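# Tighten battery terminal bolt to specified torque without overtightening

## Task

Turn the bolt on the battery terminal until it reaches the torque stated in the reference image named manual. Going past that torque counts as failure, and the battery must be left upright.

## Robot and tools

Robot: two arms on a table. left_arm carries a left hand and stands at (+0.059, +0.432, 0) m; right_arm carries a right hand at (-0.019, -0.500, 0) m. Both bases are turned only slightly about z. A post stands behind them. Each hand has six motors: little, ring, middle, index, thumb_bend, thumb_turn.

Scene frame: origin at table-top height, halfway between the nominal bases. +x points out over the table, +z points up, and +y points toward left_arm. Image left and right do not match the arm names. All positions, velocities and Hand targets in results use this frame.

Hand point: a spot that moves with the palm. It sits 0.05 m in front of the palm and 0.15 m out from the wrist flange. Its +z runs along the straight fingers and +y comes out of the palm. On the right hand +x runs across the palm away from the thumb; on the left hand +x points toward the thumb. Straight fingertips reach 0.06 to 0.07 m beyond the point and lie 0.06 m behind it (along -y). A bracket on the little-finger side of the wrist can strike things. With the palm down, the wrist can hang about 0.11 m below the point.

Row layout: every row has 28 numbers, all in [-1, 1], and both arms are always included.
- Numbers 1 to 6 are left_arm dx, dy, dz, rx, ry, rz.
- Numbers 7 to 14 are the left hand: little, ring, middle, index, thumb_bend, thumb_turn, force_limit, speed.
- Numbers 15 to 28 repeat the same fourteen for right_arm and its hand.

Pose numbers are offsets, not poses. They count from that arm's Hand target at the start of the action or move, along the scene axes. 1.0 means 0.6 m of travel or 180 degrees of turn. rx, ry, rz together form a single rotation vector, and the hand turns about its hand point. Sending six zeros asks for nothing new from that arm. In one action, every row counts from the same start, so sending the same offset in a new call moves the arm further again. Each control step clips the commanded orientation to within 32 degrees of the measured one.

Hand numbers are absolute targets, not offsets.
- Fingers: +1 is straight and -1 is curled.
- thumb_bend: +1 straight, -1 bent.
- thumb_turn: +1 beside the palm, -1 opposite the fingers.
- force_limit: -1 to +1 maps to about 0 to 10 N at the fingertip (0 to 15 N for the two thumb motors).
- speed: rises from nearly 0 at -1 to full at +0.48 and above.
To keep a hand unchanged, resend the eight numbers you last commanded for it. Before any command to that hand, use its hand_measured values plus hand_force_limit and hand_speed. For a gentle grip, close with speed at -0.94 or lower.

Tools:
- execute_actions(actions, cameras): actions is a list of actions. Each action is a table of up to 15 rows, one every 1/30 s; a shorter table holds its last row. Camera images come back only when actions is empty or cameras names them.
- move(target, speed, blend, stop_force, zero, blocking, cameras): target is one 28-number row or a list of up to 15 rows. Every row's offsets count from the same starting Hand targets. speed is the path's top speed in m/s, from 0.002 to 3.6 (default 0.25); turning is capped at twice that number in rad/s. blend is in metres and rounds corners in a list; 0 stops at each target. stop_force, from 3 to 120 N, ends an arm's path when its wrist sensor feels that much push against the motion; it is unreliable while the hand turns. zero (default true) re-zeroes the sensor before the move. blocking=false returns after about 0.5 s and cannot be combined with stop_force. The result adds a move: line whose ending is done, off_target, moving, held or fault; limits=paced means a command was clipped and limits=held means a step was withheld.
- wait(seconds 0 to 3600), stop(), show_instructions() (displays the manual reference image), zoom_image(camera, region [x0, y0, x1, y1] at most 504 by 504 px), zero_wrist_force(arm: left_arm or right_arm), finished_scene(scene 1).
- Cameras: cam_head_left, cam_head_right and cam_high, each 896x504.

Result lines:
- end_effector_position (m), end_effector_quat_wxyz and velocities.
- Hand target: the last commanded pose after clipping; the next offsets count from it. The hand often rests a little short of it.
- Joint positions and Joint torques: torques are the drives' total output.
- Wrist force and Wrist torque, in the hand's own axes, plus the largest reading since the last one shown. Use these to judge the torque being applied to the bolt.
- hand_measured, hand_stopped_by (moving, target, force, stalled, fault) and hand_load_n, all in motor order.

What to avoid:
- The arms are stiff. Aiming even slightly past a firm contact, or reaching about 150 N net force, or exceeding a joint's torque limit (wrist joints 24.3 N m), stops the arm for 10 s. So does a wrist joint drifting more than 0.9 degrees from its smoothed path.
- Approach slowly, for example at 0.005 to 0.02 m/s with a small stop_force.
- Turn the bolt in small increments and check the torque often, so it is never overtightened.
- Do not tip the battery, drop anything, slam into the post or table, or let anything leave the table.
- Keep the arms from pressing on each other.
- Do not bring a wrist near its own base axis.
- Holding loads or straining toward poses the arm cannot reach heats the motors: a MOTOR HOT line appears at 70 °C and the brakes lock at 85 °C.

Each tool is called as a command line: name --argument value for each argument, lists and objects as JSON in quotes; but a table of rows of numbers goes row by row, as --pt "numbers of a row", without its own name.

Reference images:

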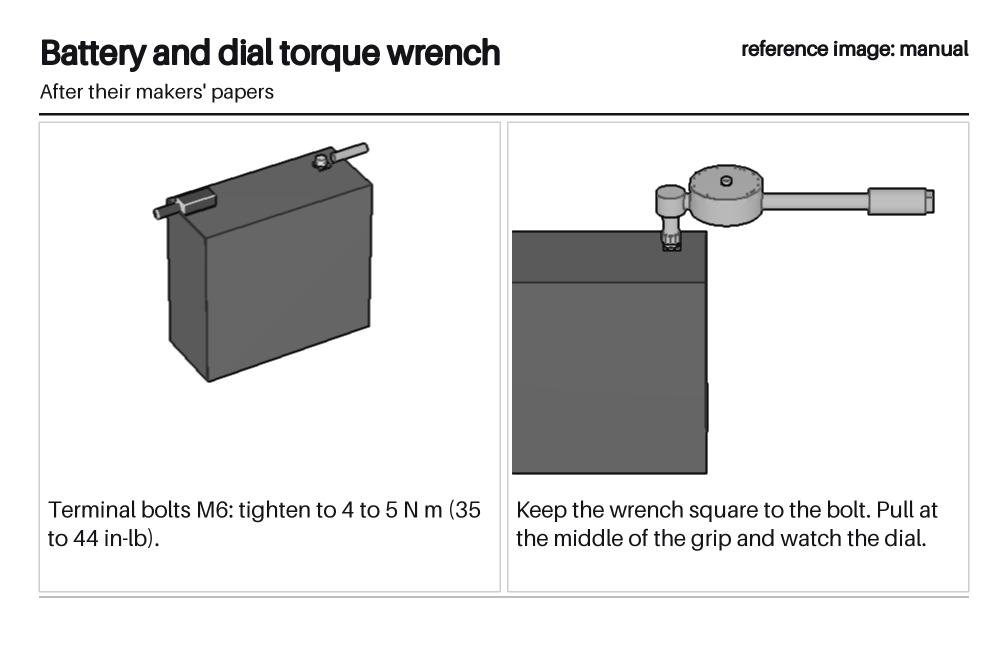

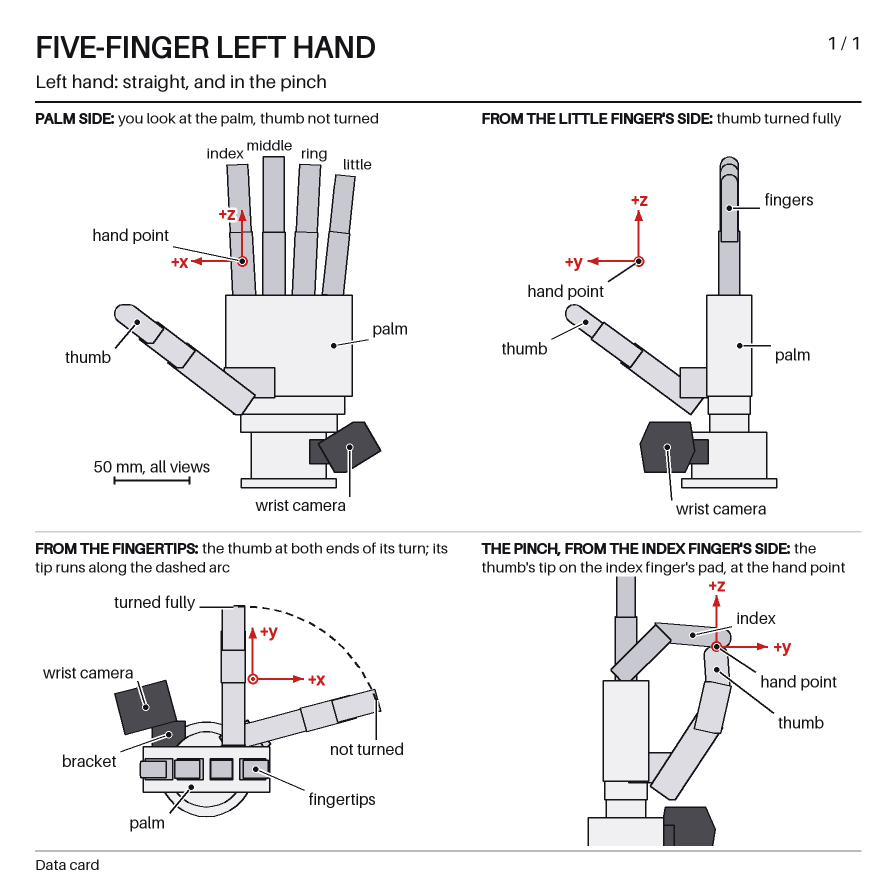

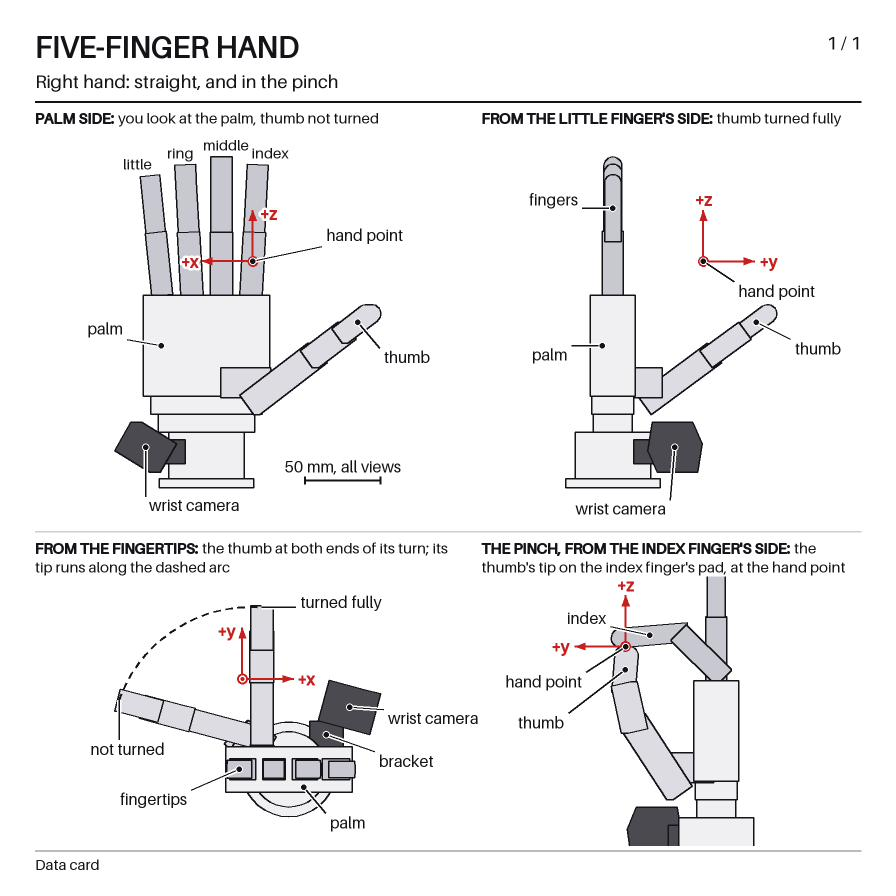

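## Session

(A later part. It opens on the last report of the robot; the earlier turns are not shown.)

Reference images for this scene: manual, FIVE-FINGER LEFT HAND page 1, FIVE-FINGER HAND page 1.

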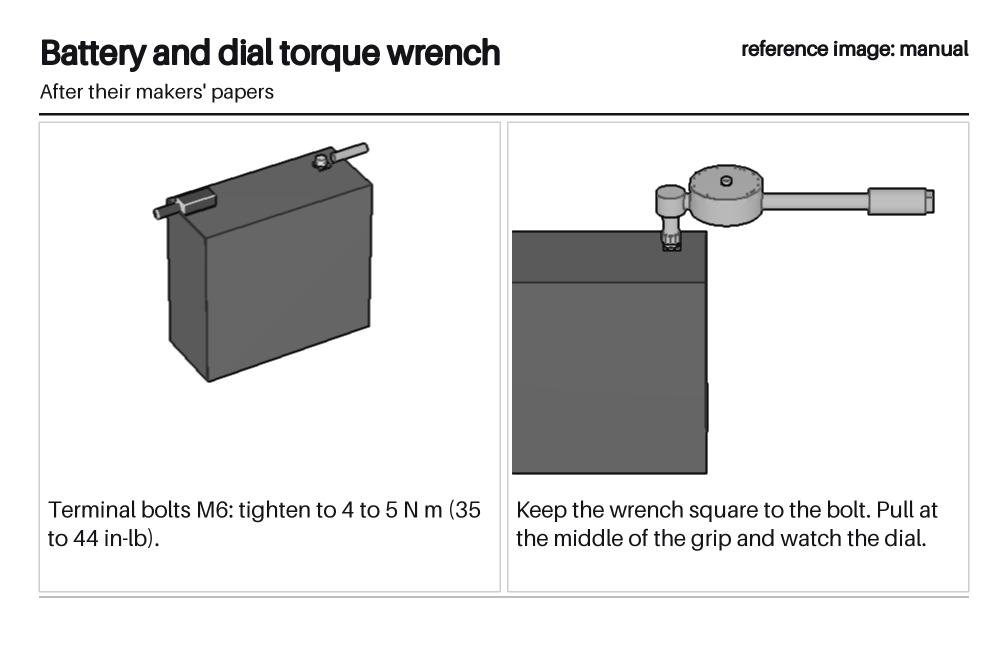

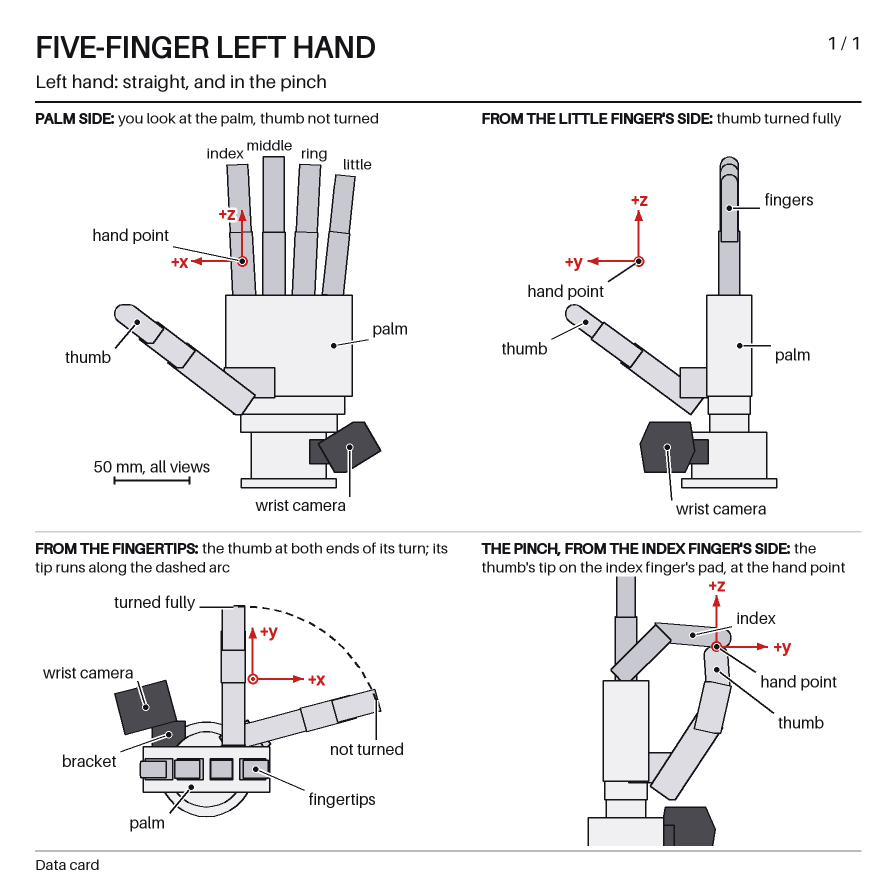

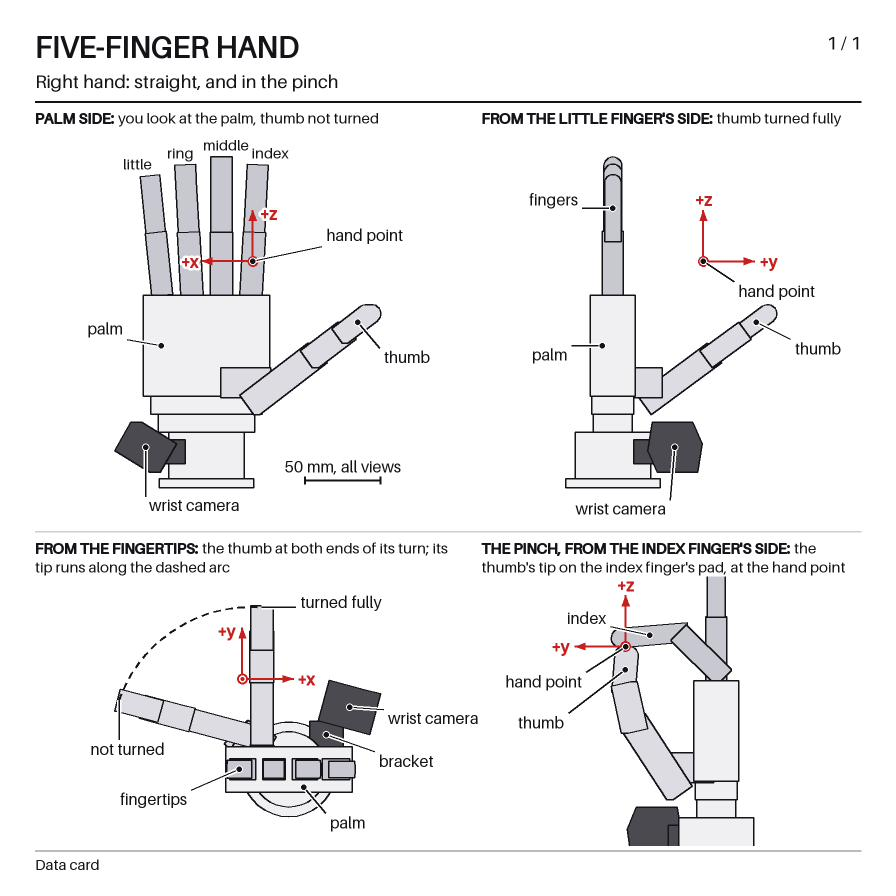

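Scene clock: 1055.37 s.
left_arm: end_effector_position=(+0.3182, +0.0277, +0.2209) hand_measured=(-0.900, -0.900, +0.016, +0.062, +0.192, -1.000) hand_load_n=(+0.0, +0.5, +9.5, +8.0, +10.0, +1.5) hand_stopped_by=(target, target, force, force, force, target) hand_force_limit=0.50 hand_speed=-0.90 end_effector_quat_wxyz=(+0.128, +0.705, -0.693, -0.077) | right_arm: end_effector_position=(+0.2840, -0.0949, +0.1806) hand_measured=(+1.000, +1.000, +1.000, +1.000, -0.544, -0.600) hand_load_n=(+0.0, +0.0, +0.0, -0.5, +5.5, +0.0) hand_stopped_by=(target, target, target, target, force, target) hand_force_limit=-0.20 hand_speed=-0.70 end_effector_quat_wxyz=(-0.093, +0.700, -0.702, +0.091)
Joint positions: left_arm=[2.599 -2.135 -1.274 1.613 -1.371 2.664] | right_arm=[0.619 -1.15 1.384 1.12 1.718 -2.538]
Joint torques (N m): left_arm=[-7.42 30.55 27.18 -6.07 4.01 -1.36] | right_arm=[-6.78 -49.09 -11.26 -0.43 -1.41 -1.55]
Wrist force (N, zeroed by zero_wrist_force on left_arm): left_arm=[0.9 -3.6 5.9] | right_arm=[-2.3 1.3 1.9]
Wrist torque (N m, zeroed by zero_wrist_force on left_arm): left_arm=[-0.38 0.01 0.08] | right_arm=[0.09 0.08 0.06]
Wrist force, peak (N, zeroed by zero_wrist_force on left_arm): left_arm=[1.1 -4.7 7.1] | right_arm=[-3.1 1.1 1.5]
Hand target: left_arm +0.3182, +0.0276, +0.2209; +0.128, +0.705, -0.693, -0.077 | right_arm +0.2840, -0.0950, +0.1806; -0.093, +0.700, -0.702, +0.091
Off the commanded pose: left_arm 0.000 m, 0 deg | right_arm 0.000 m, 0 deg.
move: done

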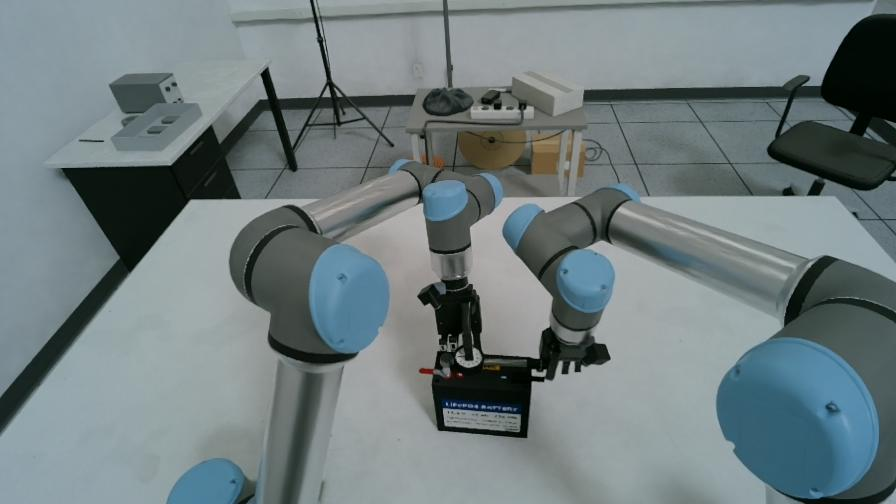

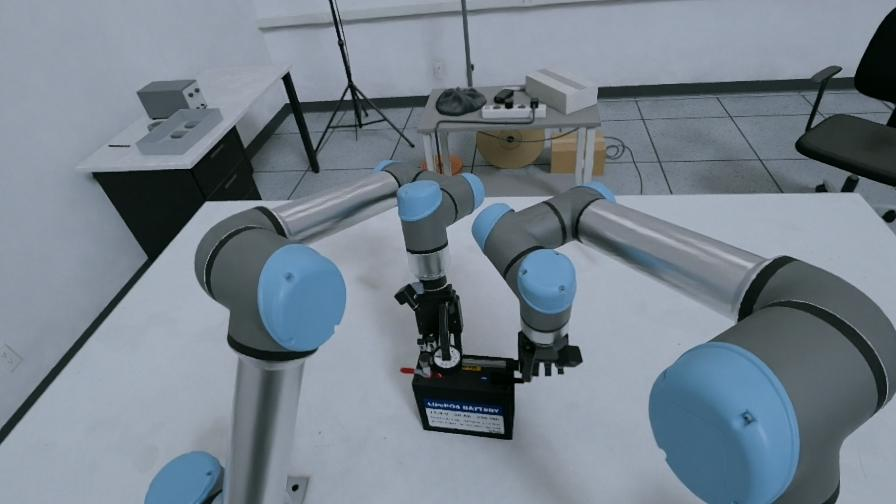

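move --target '[0,0,-0.0058,0,0,0,-0.9,-0.9,-0.5,-0.5,-0.1,-1,0.5,-0.9,0,0,-0.0058,0,0,0,1,1,1,1,-0.75,-0.6,-0.2,-0.7]' --speed 0.005 --stop_force 4 --cameras '["cam_head_left","cam_head_right"]'

zoom_image --camera "cam_head_left" --region '[430, 345, 480, 385]'

zoom_image --camera "cam_head_right" --region '[405, 345, 455, 385]'

Scene clock: 1057.70 s.
left_arm: end_effector_position=(+0.3182, +0.0276, +0.2189) hand_measured=(-0.900, -0.900, +0.016, +0.062, +0.192, -1.000) hand_load_n=(+0.0, +0.0, +9.0, +8.5, +10.5, +2.5) hand_stopped_by=(target, target, force, force, force, target) hand_force_limit=0.50 hand_speed=-0.90 end_effector_quat_wxyz=(+0.128, +0.705, -0.693, -0.077) | right_arm: end_effector_position=(+0.2840, -0.0950, +0.1771) hand_measured=(+1.000, +1.000, +1.000, +1.000, -0.544, -0.600) hand_load_n=(+0.0, +0.0, +0.0, +0.0, +6.0, +0.0) hand_stopped_by=(target, target, target, target, force, target) hand_force_limit=-0.20 hand_speed=-0.70 end_effector_quat_wxyz=(-0.093, +0.700, -0.702, +0.091)
Joint positions: left_arm=[2.599 -2.136 -1.277 1.617 -1.371 2.664] | right_arm=[0.619 -1.148 1.391 1.112 1.718 -2.538]
Joint torques (N m): left_arm=[-6.34 46.43 27.83 -5.93 -0.29 -1.06] | right_arm=[-5.47 -26.25 -9.8 -0.53 -1.36 -1.42]
Wrist force (N, zeroed by zero_wrist_force on left_arm): left_arm=[0.9 -3.0 5.2] | right_arm=[-1.8 0.9 1.2]
Wrist torque (N m, zeroed by zero_wrist_force on left_arm): left_arm=[-0.37 0.02 0.03] | right_arm=[0.10 0.10 0.08]
Wrist force, peak (N, zeroed by zero_wrist_force on left_arm): left_arm=[1.1 -3.5 6.0] | right_arm=[-2.5 1.3 2.1]
Hand target: left_arm +0.3182, +0.0276, +0.2189; +0.128, +0.705, -0.693, -0.077 (not the last commanded pose) | right_arm +0.2840, -0.0950, +0.1771; -0.093, +0.700, -0.702, +0.091
Off the commanded pose: left_arm 0.001 m, 0 deg | right_arm 0.000 m, 0 deg.
move: contact (left_arm)

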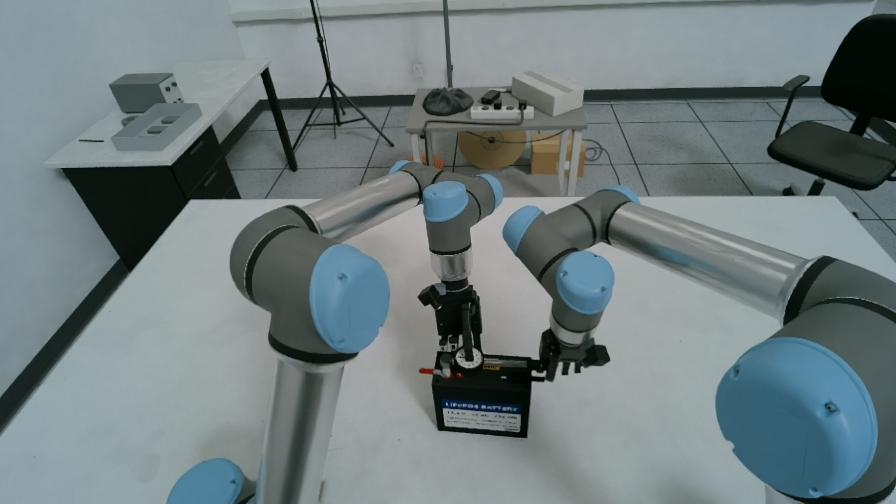

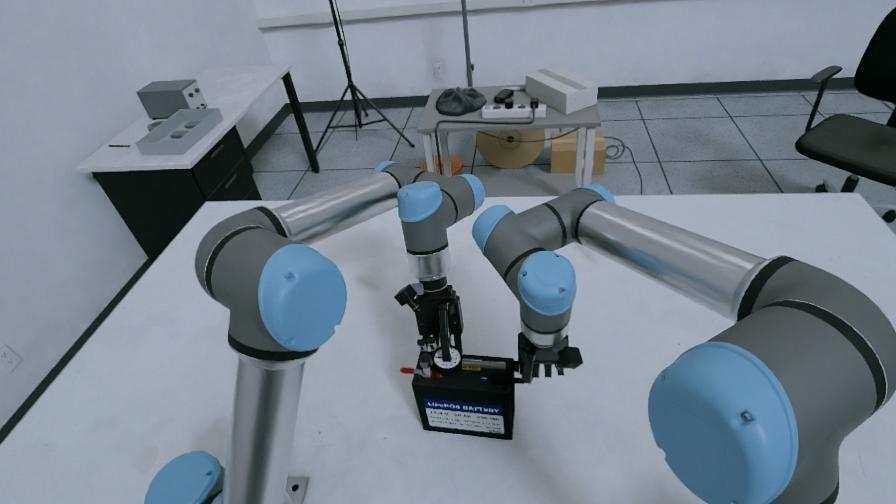

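Scaled by 10.080 from the camera's image (finer frame: 1280x720).

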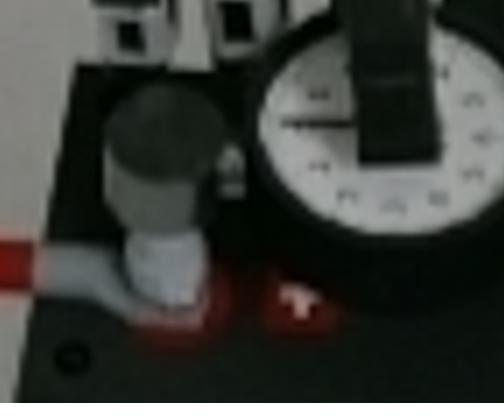

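Scaled by 10.080 from the camera's image (finer frame: 1280x720).

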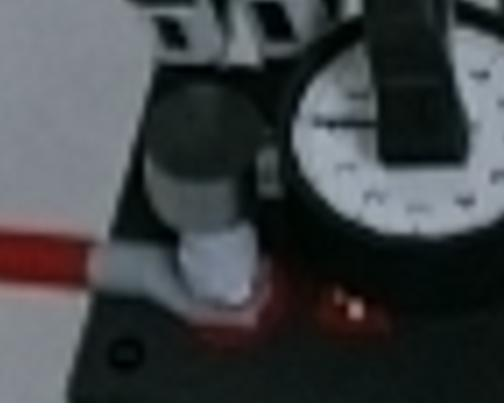

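execute_actions --actions '[]'

Scene clock: 1059.23 s.
left_arm: end_effector_position=(+0.3182, +0.0276, +0.2189) hand_measured=(-0.900, -0.900, +0.016, +0.062, +0.192, -1.000) hand_load_n=(+0.0, +0.0, +9.0, +9.0, +10.5, +2.5) hand_stopped_by=(target, target, force, force, force, target) hand_force_limit=0.50 hand_speed=-0.90 end_effector_quat_wxyz=(+0.128, +0.705, -0.693, -0.077) | right_arm: end_effector_position=(+0.2840, -0.0950, +0.1771) hand_measured=(+1.000, +1.000, +1.000, +1.000, -0.544, -0.600) hand_load_n=(+0.0, +0.0, +0.0, +0.5, +5.5, +0.0) hand_stopped_by=(target, target, target, target, force, target) hand_force_limit=-0.20 hand_speed=-0.70 end_effector_quat_wxyz=(-0.093, +0.700, -0.702, +0.091)
Joint positions: left_arm=[2.599 -2.136 -1.277 1.617 -1.371 2.664] | right_arm=[0.619 -1.148 1.391 1.112 1.718 -2.538]
Joint velocities: within noise
Joint torques (N m): left_arm=[-4.49 46.98 27.17 -5.96 -2.15 -0.79] | right_arm=[-3.25 -26.43 -10.88 -0.46 -1.3 -1.34]
Wrist force (N, zeroed by zero_wrist_force on left_arm): left_arm=[1.1 -2.9 5.2] | right_arm=[-1.7 0.8 1.5]
Wrist torque (N m, zeroed by zero_wrist_force on left_arm): left_arm=[-0.35 0.01 0.03] | right_arm=[0.06 0.06 0.09]
Wrist force, peak (N, zeroed by zero_wrist_force on left_arm): left_arm=[0.5 -3.3 5.6] | right_arm=[-1.9 0.9 1.7]
Hand target: left_arm +0.3182, +0.0276, +0.2189; +0.128, +0.705, -0.693, -0.077 (not the last commanded pose) | right_arm +0.2840, -0.0950, +0.1771; -0.093, +0.700, -0.702, +0.091
Off the commanded pose: left_arm 0.001 m, 0 deg | right_arm 0.000 m, 0 deg.

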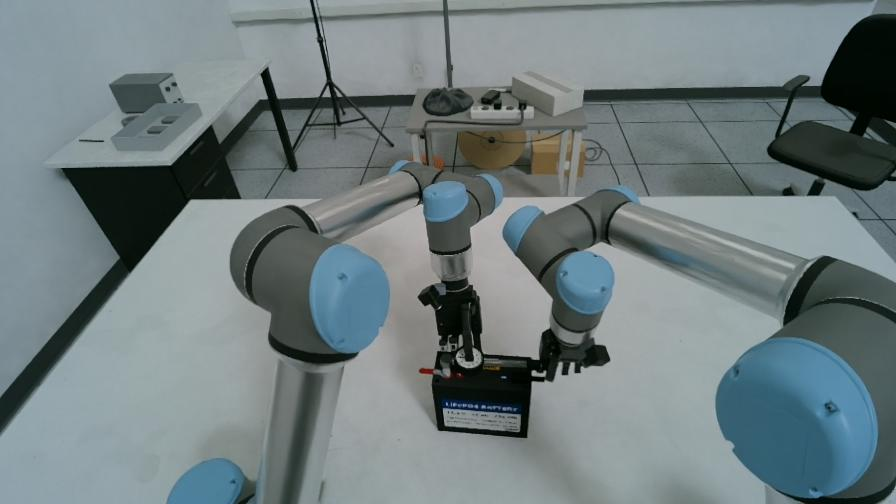

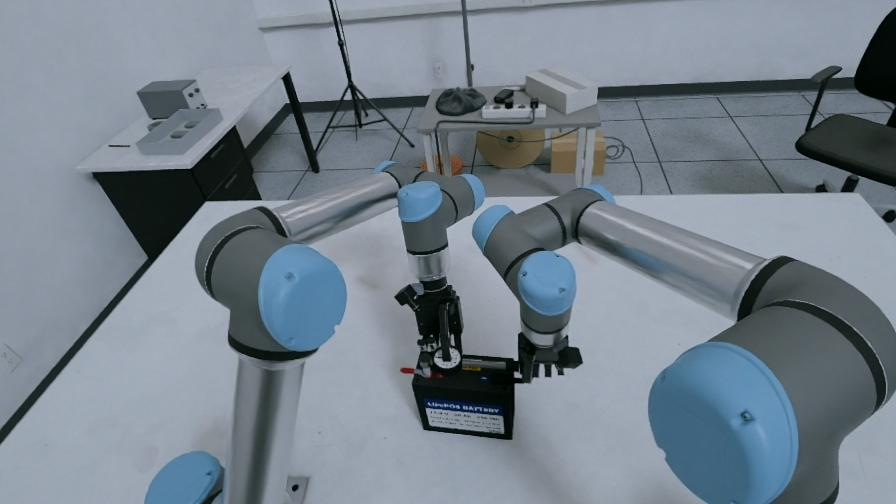

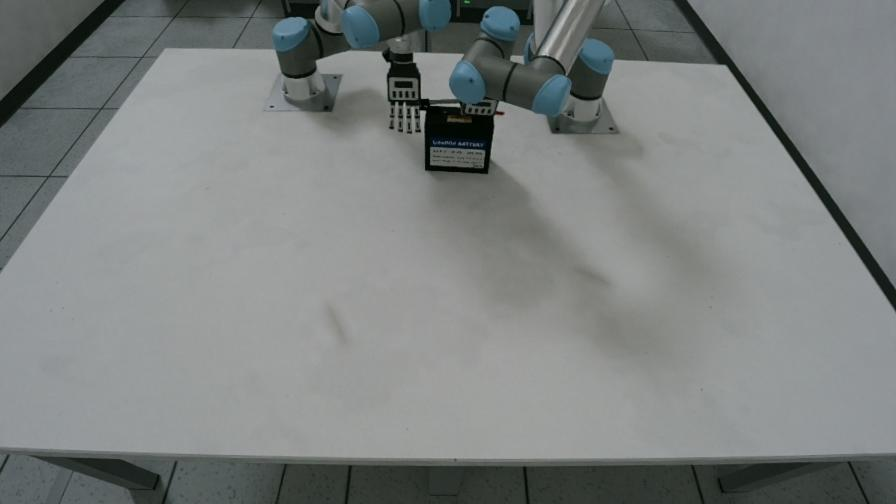

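zoom_image --camera "cam_head_left" --region '[430, 345, 480, 385]'

zoom_image --camera "cam_head_right" --region '[405, 345, 455, 385]'

Scaled by 10.080 from the camera's image (finer frame: 1280x720).

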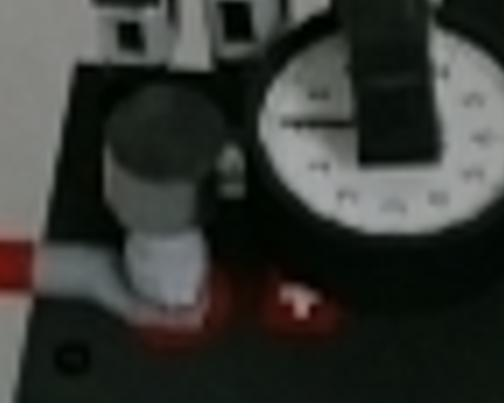

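Scaled by 10.080 from the camera's image (finer frame: 1280x720).

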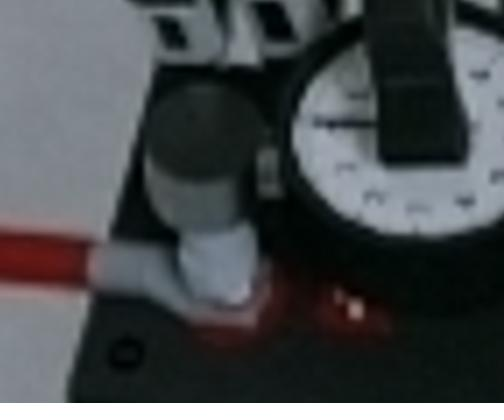

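move --target '[0,-0.00133,0.003,0,0,0,-0.9,-0.9,-0.5,-0.5,-0.1,-1,0.5,-0.9,0,-0.00133,0.0055,0,0,0,1,1,1,1,-0.75,-0.6,-0.2,-0.7]' --speed 0.02

move --target '[0,0,-0.0083,0,0,0,-0.9,-0.9,-0.5,-0.5,-0.1,-1,0.5,-0.9,0,0,-0.0083,0,0,0,1,1,1,1,-0.75,-0.6,-0.2,-0.7]' --speed 0.004 --stop_force 4 --cameras '["cam_head_left","cam_head_right"]'

Scene clock: 1060.27 s.
left_arm: end_effector_position=(+0.3182, +0.0269, +0.2207) hand_measured=(-0.900, -0.900, +0.016, +0.062, +0.192, -1.000) hand_load_n=(+0.0, +0.0, +9.5, +8.0, +10.0, +1.5) hand_stopped_by=(target, target, force, force, force, target) hand_force_limit=0.50 hand_speed=-0.90 end_effector_quat_wxyz=(+0.128, +0.705, -0.693, -0.077) | right_arm: end_effector_position=(+0.2840, -0.0958, +0.1802) hand_measured=(+1.000, +1.000, +1.000, +1.000, -0.544, -0.600) hand_load_n=(+0.0, +0.0, +0.0, +0.0, +5.5, +0.0) hand_stopped_by=(target, target, target, target, force, target) hand_force_limit=-0.20 hand_speed=-0.70 end_effector_quat_wxyz=(-0.093, +0.700, -0.702, +0.091)
Joint positions: left_arm=[2.597 -2.136 -1.272 1.613 -1.371 2.662] | right_arm=[0.618 -1.152 1.387 1.119 1.718 -2.539]
Joint torques (N m): left_arm=[-8.39 33.75 28.45 -6.13 3.69 -1.45] | right_arm=[-8.68 -48.54 -24.57 4.21 -1.26 -1.22]
Wrist force (N, zeroed by zero_wrist_force on left_arm): left_arm=[1.3 -3.6 5.7] | right_arm=[-2.7 1.1 2.0]
Wrist torque (N m, zeroed by zero_wrist_force on left_arm): left_arm=[-0.36 0.01 0.08] | right_arm=[0.05 0.09 0.03]
Wrist force, peak (N, zeroed by zero_wrist_force on left_arm): left_arm=[0.7 -4.0 6.5] | right_arm=[-3.1 1.0 1.9]
Hand target: left_arm +0.3182, +0.0268, +0.2207; +0.128, +0.705, -0.693, -0.077 | right_arm +0.2840, -0.0958, +0.1804; -0.093, +0.700, -0.702, +0.091
Off the commanded pose: left_arm 0.000 m, 0 deg | right_arm 0.000 m, 0 deg.
move: done

Scene clock: 1062.33 s.
left_arm: end_effector_position=(+0.3182, +0.0268, +0.2185) hand_measured=(-0.900, -0.900, +0.016, +0.062, +0.192, -1.000) hand_load_n=(+0.5, +0.0, +9.0, +10.0, +11.0, +3.5) hand_stopped_by=(target, target, force, force, force, target) hand_force_limit=0.50 hand_speed=-0.90 end_effector_quat_wxyz=(+0.128, +0.705, -0.693, -0.077) | right_arm: end_effector_position=(+0.2840, -0.0958, +0.1754) hand_measured=(+1.000, +1.000, +1.000, +1.000, -0.544, -0.600) hand_load_n=(+0.0, +0.0, +0.0, +0.0, +5.5, +0.0) hand_stopped_by=(target, target, target, target, force, target) hand_force_limit=-0.20 hand_speed=-0.70 end_effector_quat_wxyz=(-0.093, +0.700, -0.702, +0.091)
Joint positions: left_arm=[2.597 -2.138 -1.275 1.617 -1.371 2.662] | right_arm=[0.618 -1.149 1.396 1.107 1.718 -2.539]
Joint torques (N m): left_arm=[-8.36 46.47 28.4 -6.27 2.31 -1.26] | right_arm=[-8.27 -24.87 -10.17 -0.61 -1.29 -1.28]
Wrist force (N, zeroed by zero_wrist_force on left_arm): left_arm=[0.2 -3.9 6.0] | right_arm=[-2.3 0.5 0.7]
Wrist torque (N m, zeroed by zero_wrist_force on left_arm): left_arm=[-0.43 0.05 0.01] | right_arm=[0.06 0.10 0.05]
Wrist force, peak (N, zeroed by zero_wrist_force on left_arm): left_arm=[0.3 -3.9 6.9] | right_arm=[-1.6 2.1 2.6]
Hand target: left_arm +0.3182, +0.0268, +0.2185; +0.128, +0.705, -0.693, -0.077 (not the last commanded pose) | right_arm +0.2840, -0.0958, +0.1754; -0.093, +0.700, -0.702, +0.091
Off the commanded pose: left_arm 0.003 m, 0 deg | right_arm 0.000 m, 0 deg.
move: contact (left_arm)

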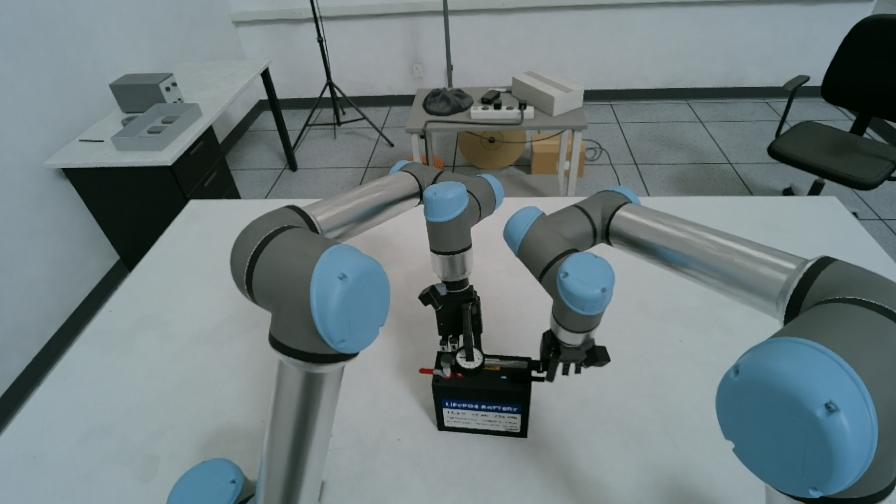

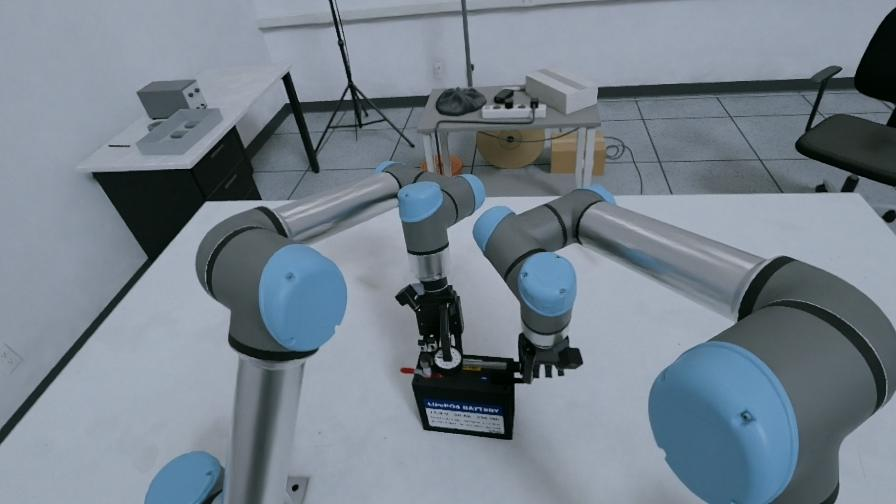

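move --target '[0.00238,0.0001,0.0012,0,0,0.00833,-0.9,-0.9,-0.5,-0.5,-0.1,-1,0.5,-0.9,0.00748,-0.00148,0.0059,0,0,0.00833,1,1,1,1,-0.75,-0.6,-0.2,-0.7]' --speed 0.01

move --target '[0,0,-0.0075,0,0,0,-0.9,-0.9,-0.5,-0.5,-0.1,-1,0.5,-0.9,0,0,-0.0075,0,0,0,1,1,1,1,-0.75,-0.6,-0.2,-0.7]' --speed 0.004 --stop_force 4

Scene clock: 1064.47 s.
left_arm: end_effector_position=(+0.3196, +0.0268, +0.2192) hand_measured=(-0.900, -0.900, +0.016, +0.062, +0.192, -1.000) hand_load_n=(+0.0, +0.0, +9.5, +8.0, +10.0, +1.5) hand_stopped_by=(target, target, force, force, force, target) hand_force_limit=0.50 hand_speed=-0.90 end_effector_quat_wxyz=(+0.129, +0.714, -0.684, -0.075) | right_arm: end_effector_position=(+0.2884, -0.0967, +0.1789) hand_measured=(+1.000, +1.000, +1.000, +1.000, -0.544, -0.600) hand_load_n=(+0.0, +0.0, +0.0, +0.0, +6.0, +0.0) hand_stopped_by=(target, target, target, target, force, target) hand_force_limit=-0.20 hand_speed=-0.70 end_effector_quat_wxyz=(-0.094, +0.709, -0.693, +0.090)
Joint positions: left_arm=[2.603 -2.132 -1.282 1.622 -1.366 2.642] | right_arm=[0.609 -1.145 1.38 1.114 1.711 -2.573]
Joint torques (N m): left_arm=[11.86 48.2 11.27 -0.96 3.8 -1.25] | right_arm=[-8.08 -25.34 -23.63 4.21 -1.36 -1.32]
Wrist force (N, zeroed by zero_wrist_force on left_arm): left_arm=[1.8 -2.8 5.1] | right_arm=[-3.0 0.9 1.4]
Wrist torque (N m, zeroed by zero_wrist_force on left_arm): left_arm=[-0.28 -0.04 0.10] | right_arm=[0.06 0.13 0.02]
Wrist force, peak (N, zeroed by zero_wrist_force on left_arm): left_arm=[0.2 -4.0 6.7] | right_arm=[-2.9 1.1 2.2]
Hand target: left_arm +0.3196, +0.0268, +0.2192; +0.129, +0.714, -0.684, -0.075 | right_arm +0.2885, -0.0967, +0.1790; -0.095, +0.709, -0.693, +0.090
Off the commanded pose: left_arm 0.000 m, 0 deg | right_arm 0.000 m, 0 deg.
move: done

Scene clock: 1066.40 s.
left_arm: end_effector_position=(+0.3196, +0.0269, +0.2184) hand_measured=(-0.900, -0.900, +0.016, +0.062, +0.192, -1.000) hand_load_n=(+0.0, +0.0, +9.5, +11.0, +10.0, +4.5) hand_stopped_by=(target, target, force, force, force, target) hand_force_limit=0.50 hand_speed=-0.90 end_effector_quat_wxyz=(+0.129, +0.714, -0.684, -0.075) | right_arm: end_effector_position=(+0.2885, -0.0967, +0.1745) hand_measured=(+1.000, +1.000, +1.000, +1.000, -0.544, -0.600) hand_load_n=(+0.0, +0.0, +0.0, +0.0, +6.0, +0.0) hand_stopped_by=(target, target, target, target, force, target) hand_force_limit=-0.20 hand_speed=-0.70 end_effector_quat_wxyz=(-0.095, +0.709, -0.693, +0.090)
Joint positions: left_arm=[2.603 -2.132 -1.283 1.624 -1.366 2.642] | right_arm=[0.609 -1.143 1.388 1.104 1.71 -2.574]
Joint torques (N m): left_arm=[2.11 48.41 28.25 -6.15 3.07 -0.99] | right_arm=[-5.63 -25.05 -10.6 -0.78 -1.27 -1.37]
Wrist force (N, zeroed by zero_wrist_force on left_arm): left_arm=[0.0 -3.6 6.4] | right_arm=[-1.8 0.7 0.1]
Wrist torque (N m, zeroed by zero_wrist_force on left_arm): left_arm=[-0.36 0.01 -0.03] | right_arm=[0.13 0.08 0.09]
Wrist force, peak (N, zeroed by zero_wrist_force on left_arm): left_arm=[-0.2 -4.0 7.2] | right_arm=[-2.3 2.2 2.7]
Hand target: left_arm +0.3196, +0.0268, +0.2184; +0.129, +0.714, -0.684, -0.075 (not the last commanded pose) | right_arm +0.2885, -0.0967, +0.1745; -0.095, +0.709, -0.693, +0.090
Off the commanded pose: left_arm 0.004 m, 0 deg | right_arm 0.000 m, 0 deg.
move: contact (left_arm)

execute_actions --actions '[]'

zoom_image --camera "cam_head_left" --region '[430, 345, 480, 385]'

zoom_image --camera "cam_head_right" --region '[405, 345, 455, 385]'

Scene clock: 1066.83 s.
left_arm: end_effector_position=(+0.3196, +0.0269, +0.2184) hand_measured=(-0.900, -0.900, +0.016, +0.062, +0.192, -1.000) hand_load_n=(+0.0, +0.0, +9.0, +10.5, +10.0, +4.5) hand_stopped_by=(target, target, force, force, force, target) hand_force_limit=0.50 hand_speed=-0.90 end_effector_quat_wxyz=(+0.129, +0.714, -0.684, -0.075) | right_arm: end_effector_position=(+0.2885, -0.0967, +0.1745) hand_measured=(+1.000, +1.000, +1.000, +1.000, -0.544, -0.600) hand_load_n=(+0.0, -0.5, +0.0, +0.0, +6.0, +0.0) hand_stopped_by=(target, target, target, target, force, target) hand_force_limit=-0.20 hand_speed=-0.70 end_effector_quat_wxyz=(-0.095, +0.709, -0.693, +0.090)
Joint positions: left_arm=[2.603 -2.132 -1.283 1.624 -1.366 2.642] | right_arm=[0.609 -1.143 1.388 1.104 1.71 -2.574]
Joint velocities: within noise
Joint torques (N m): left_arm=[-0.68 48.26 28.04 -6.14 3.07 -0.98] | right_arm=[-4.47 -24.67 -10.11 -0.62 -0.82 -1.47]
Wrist force (N, zeroed by zero_wrist_force on left_arm): left_arm=[-0.1 -3.5 6.1] | right_arm=[-2.0 0.8 0.4]
Wrist torque (N m, zeroed by zero_wrist_force on left_arm): left_arm=[-0.34 0.01 -0.03] | right_arm=[0.14 0.09 0.08]
Wrist force, peak (N, zeroed by zero_wrist_force on left_arm): left_arm=[-0.2 -3.9 7.0] | right_arm=[-2.1 0.9 0.8]
Hand target: left_arm +0.3196, +0.0268, +0.2184; +0.129, +0.714, -0.684, -0.075 (not the last commanded pose) | right_arm +0.2885, -0.0967, +0.1745; -0.095, +0.709, -0.693, +0.090
Off the commanded pose: left_arm 0.004 m, 0 deg | right_arm 0.000 m, 0 deg.

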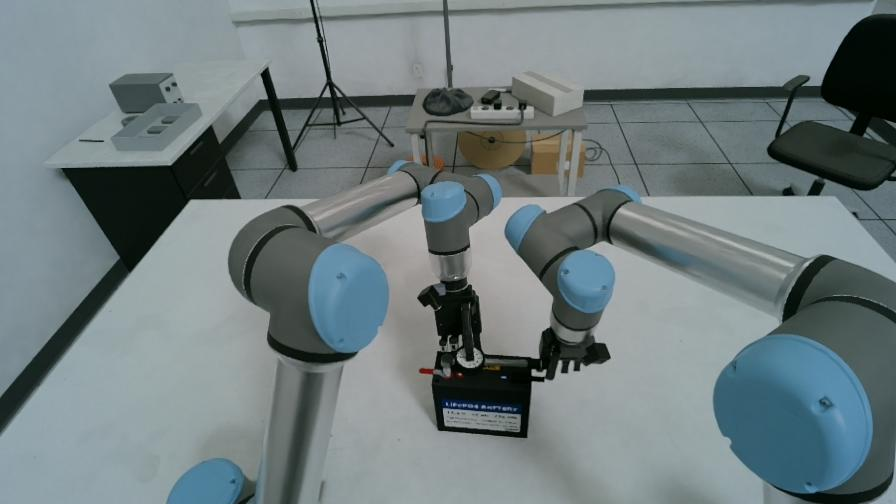

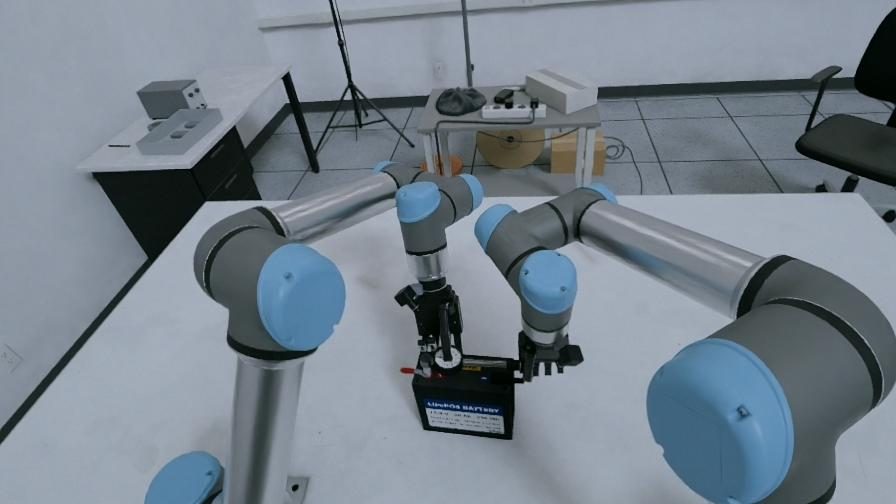

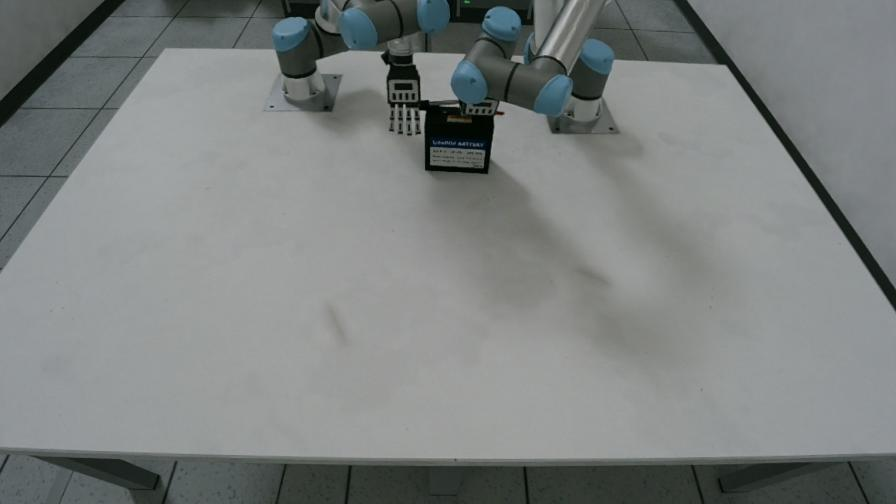

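Scaled by 10.080 from the camera's image (finer frame: 1280x720).

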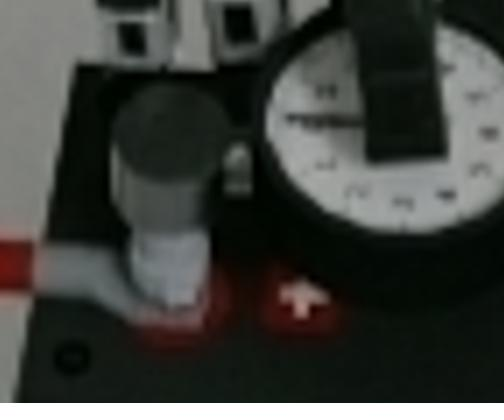

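Scaled by 10.080 from the camera's image (finer frame: 1280x720).

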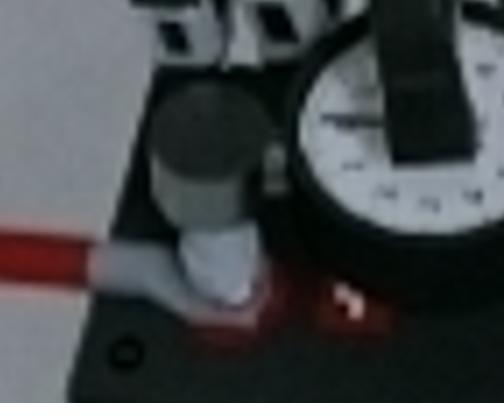

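move --target '[0,0,0.02,0,0,0,-0.9,-0.9,-0.5,-0.5,-0.1,-1,0.5,-0.9,0,0,0.026,0,0,0,1,1,1,1,-0.75,-0.6,-0.2,-0.7]' --speed 0.03 --cameras '["cam_head_left","cam_head_right"]'

zoom_image --camera "cam_head_left" --region '[430, 345, 480, 385]'

zoom_image --camera "cam_head_right" --region '[405, 345, 455, 385]'

Scene clock: 1068.73 s.
left_arm: end_effector_position=(+0.3196, +0.0268, +0.2303) hand_measured=(-0.900, -0.900, +0.016, +0.062, +0.192, -1.000) hand_load_n=(+0.0, +0.0, +9.5, +8.0, +9.5, +1.5) hand_stopped_by=(target, target, force, force, force, target) hand_force_limit=0.50 hand_speed=-0.90 end_effector_quat_wxyz=(+0.129, +0.714, -0.684, -0.075) | right_arm: end_effector_position=(+0.2884, -0.0967, +0.1899) hand_measured=(+1.000, +1.000, +1.000, +1.000, -0.544, -0.600) hand_load_n=(+0.0, +0.0, +0.0, +0.0, +6.0, +0.0) hand_stopped_by=(target, target, target, target, force, target) hand_force_limit=-0.20 hand_speed=-0.70 end_effector_quat_wxyz=(-0.095, +0.709, -0.693, +0.090)
Joint positions: left_arm=[2.603 -2.125 -1.264 1.597 -1.366 2.642] | right_arm=[0.609 -1.151 1.36 1.14 1.71 -2.574]
Joint torques (N m): left_arm=[-6.85 47.58 27.91 -6 3.64 -0.98] | right_arm=[-5.46 -48.78 -24.11 4.06 -1.28 -1.55]
Wrist force (N, zeroed by zero_wrist_force on left_arm): left_arm=[0.1 -3.3 5.7] | right_arm=[-1.5 1.1 1.7]
Wrist torque (N m, zeroed by zero_wrist_force on left_arm): left_arm=[-0.29 0.01 0.04] | right_arm=[0.07 0.06 0.10]
Wrist force, peak (N, zeroed by zero_wrist_force on left_arm): left_arm=[0.0 -3.8 7.1] | right_arm=[-1.5 1.2 1.8]
Hand target: left_arm +0.3196, +0.0268, +0.2304; +0.129, +0.714, -0.684, -0.075 | right_arm +0.2885, -0.0967, +0.1901; -0.095, +0.709, -0.693, +0.090
Off the commanded pose: left_arm 0.000 m, 0 deg | right_arm 0.000 m, 0 deg.
move: done

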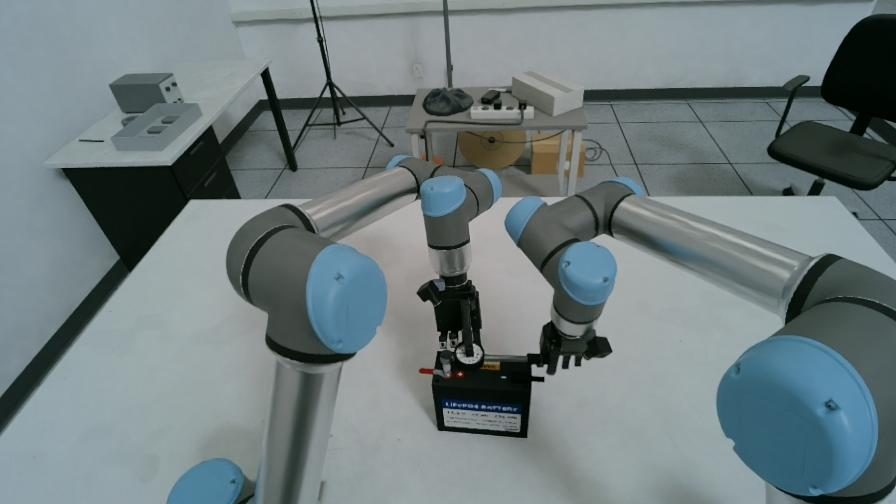

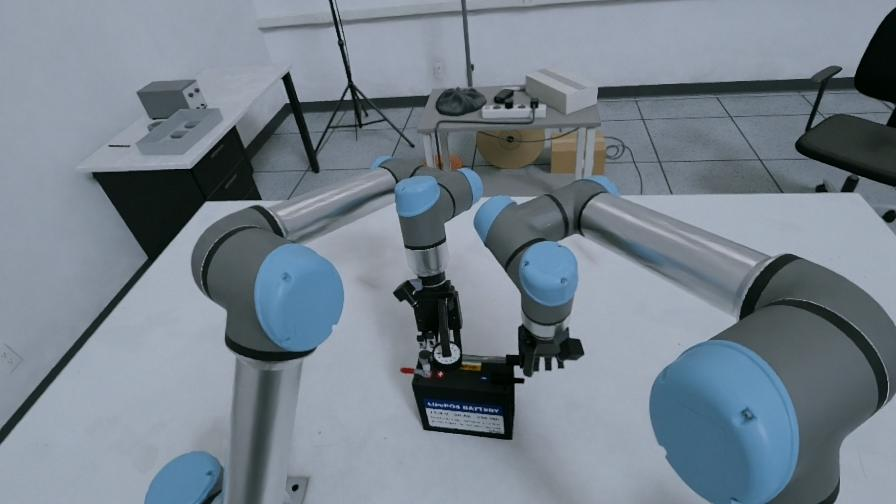

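Scaled by 10.080 from the camera's image (finer frame: 1280x720).

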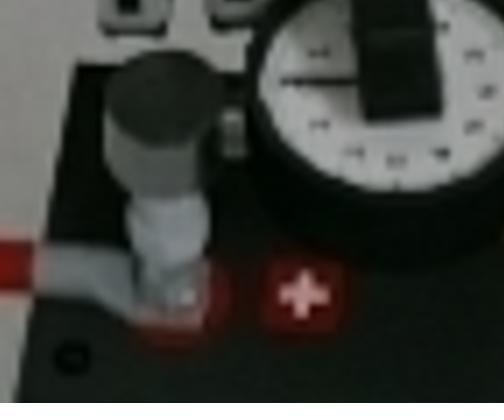

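Scaled by 10.080 from the camera's image (finer frame: 1280x720).

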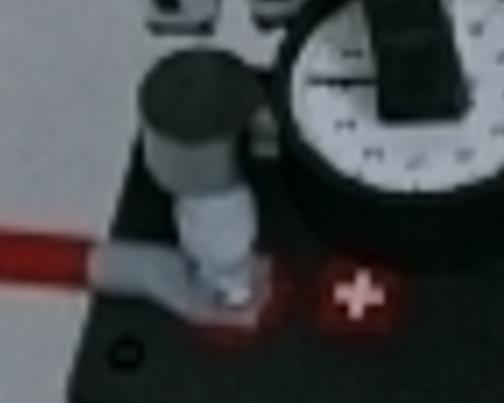

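zoom_image --camera "cam_head_left" --region '[438, 362, 458, 380]'

zoom_image --camera "cam_head_right" --region '[418, 362, 438, 380]'

Scaled by 25.200 from the camera's image (finer frame: 1280x720).

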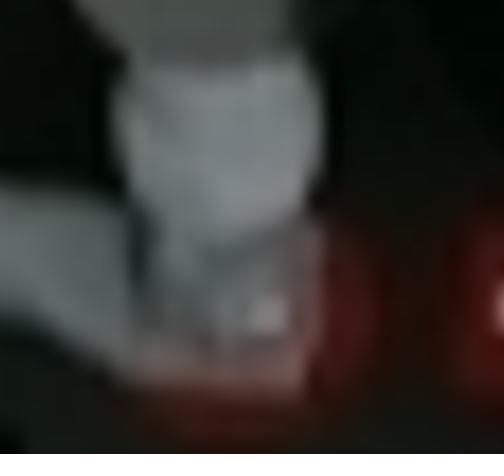

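Scaled by 25.200 from the camera's image (finer frame: 1280x720).

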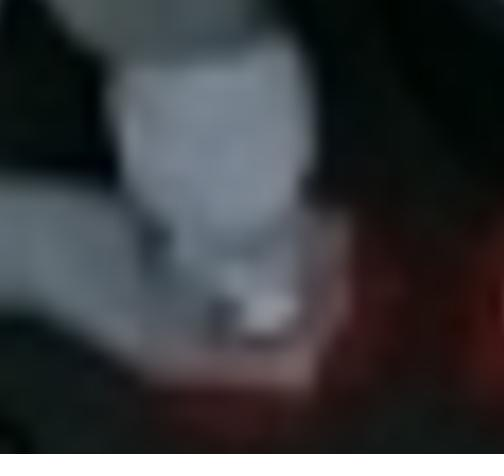

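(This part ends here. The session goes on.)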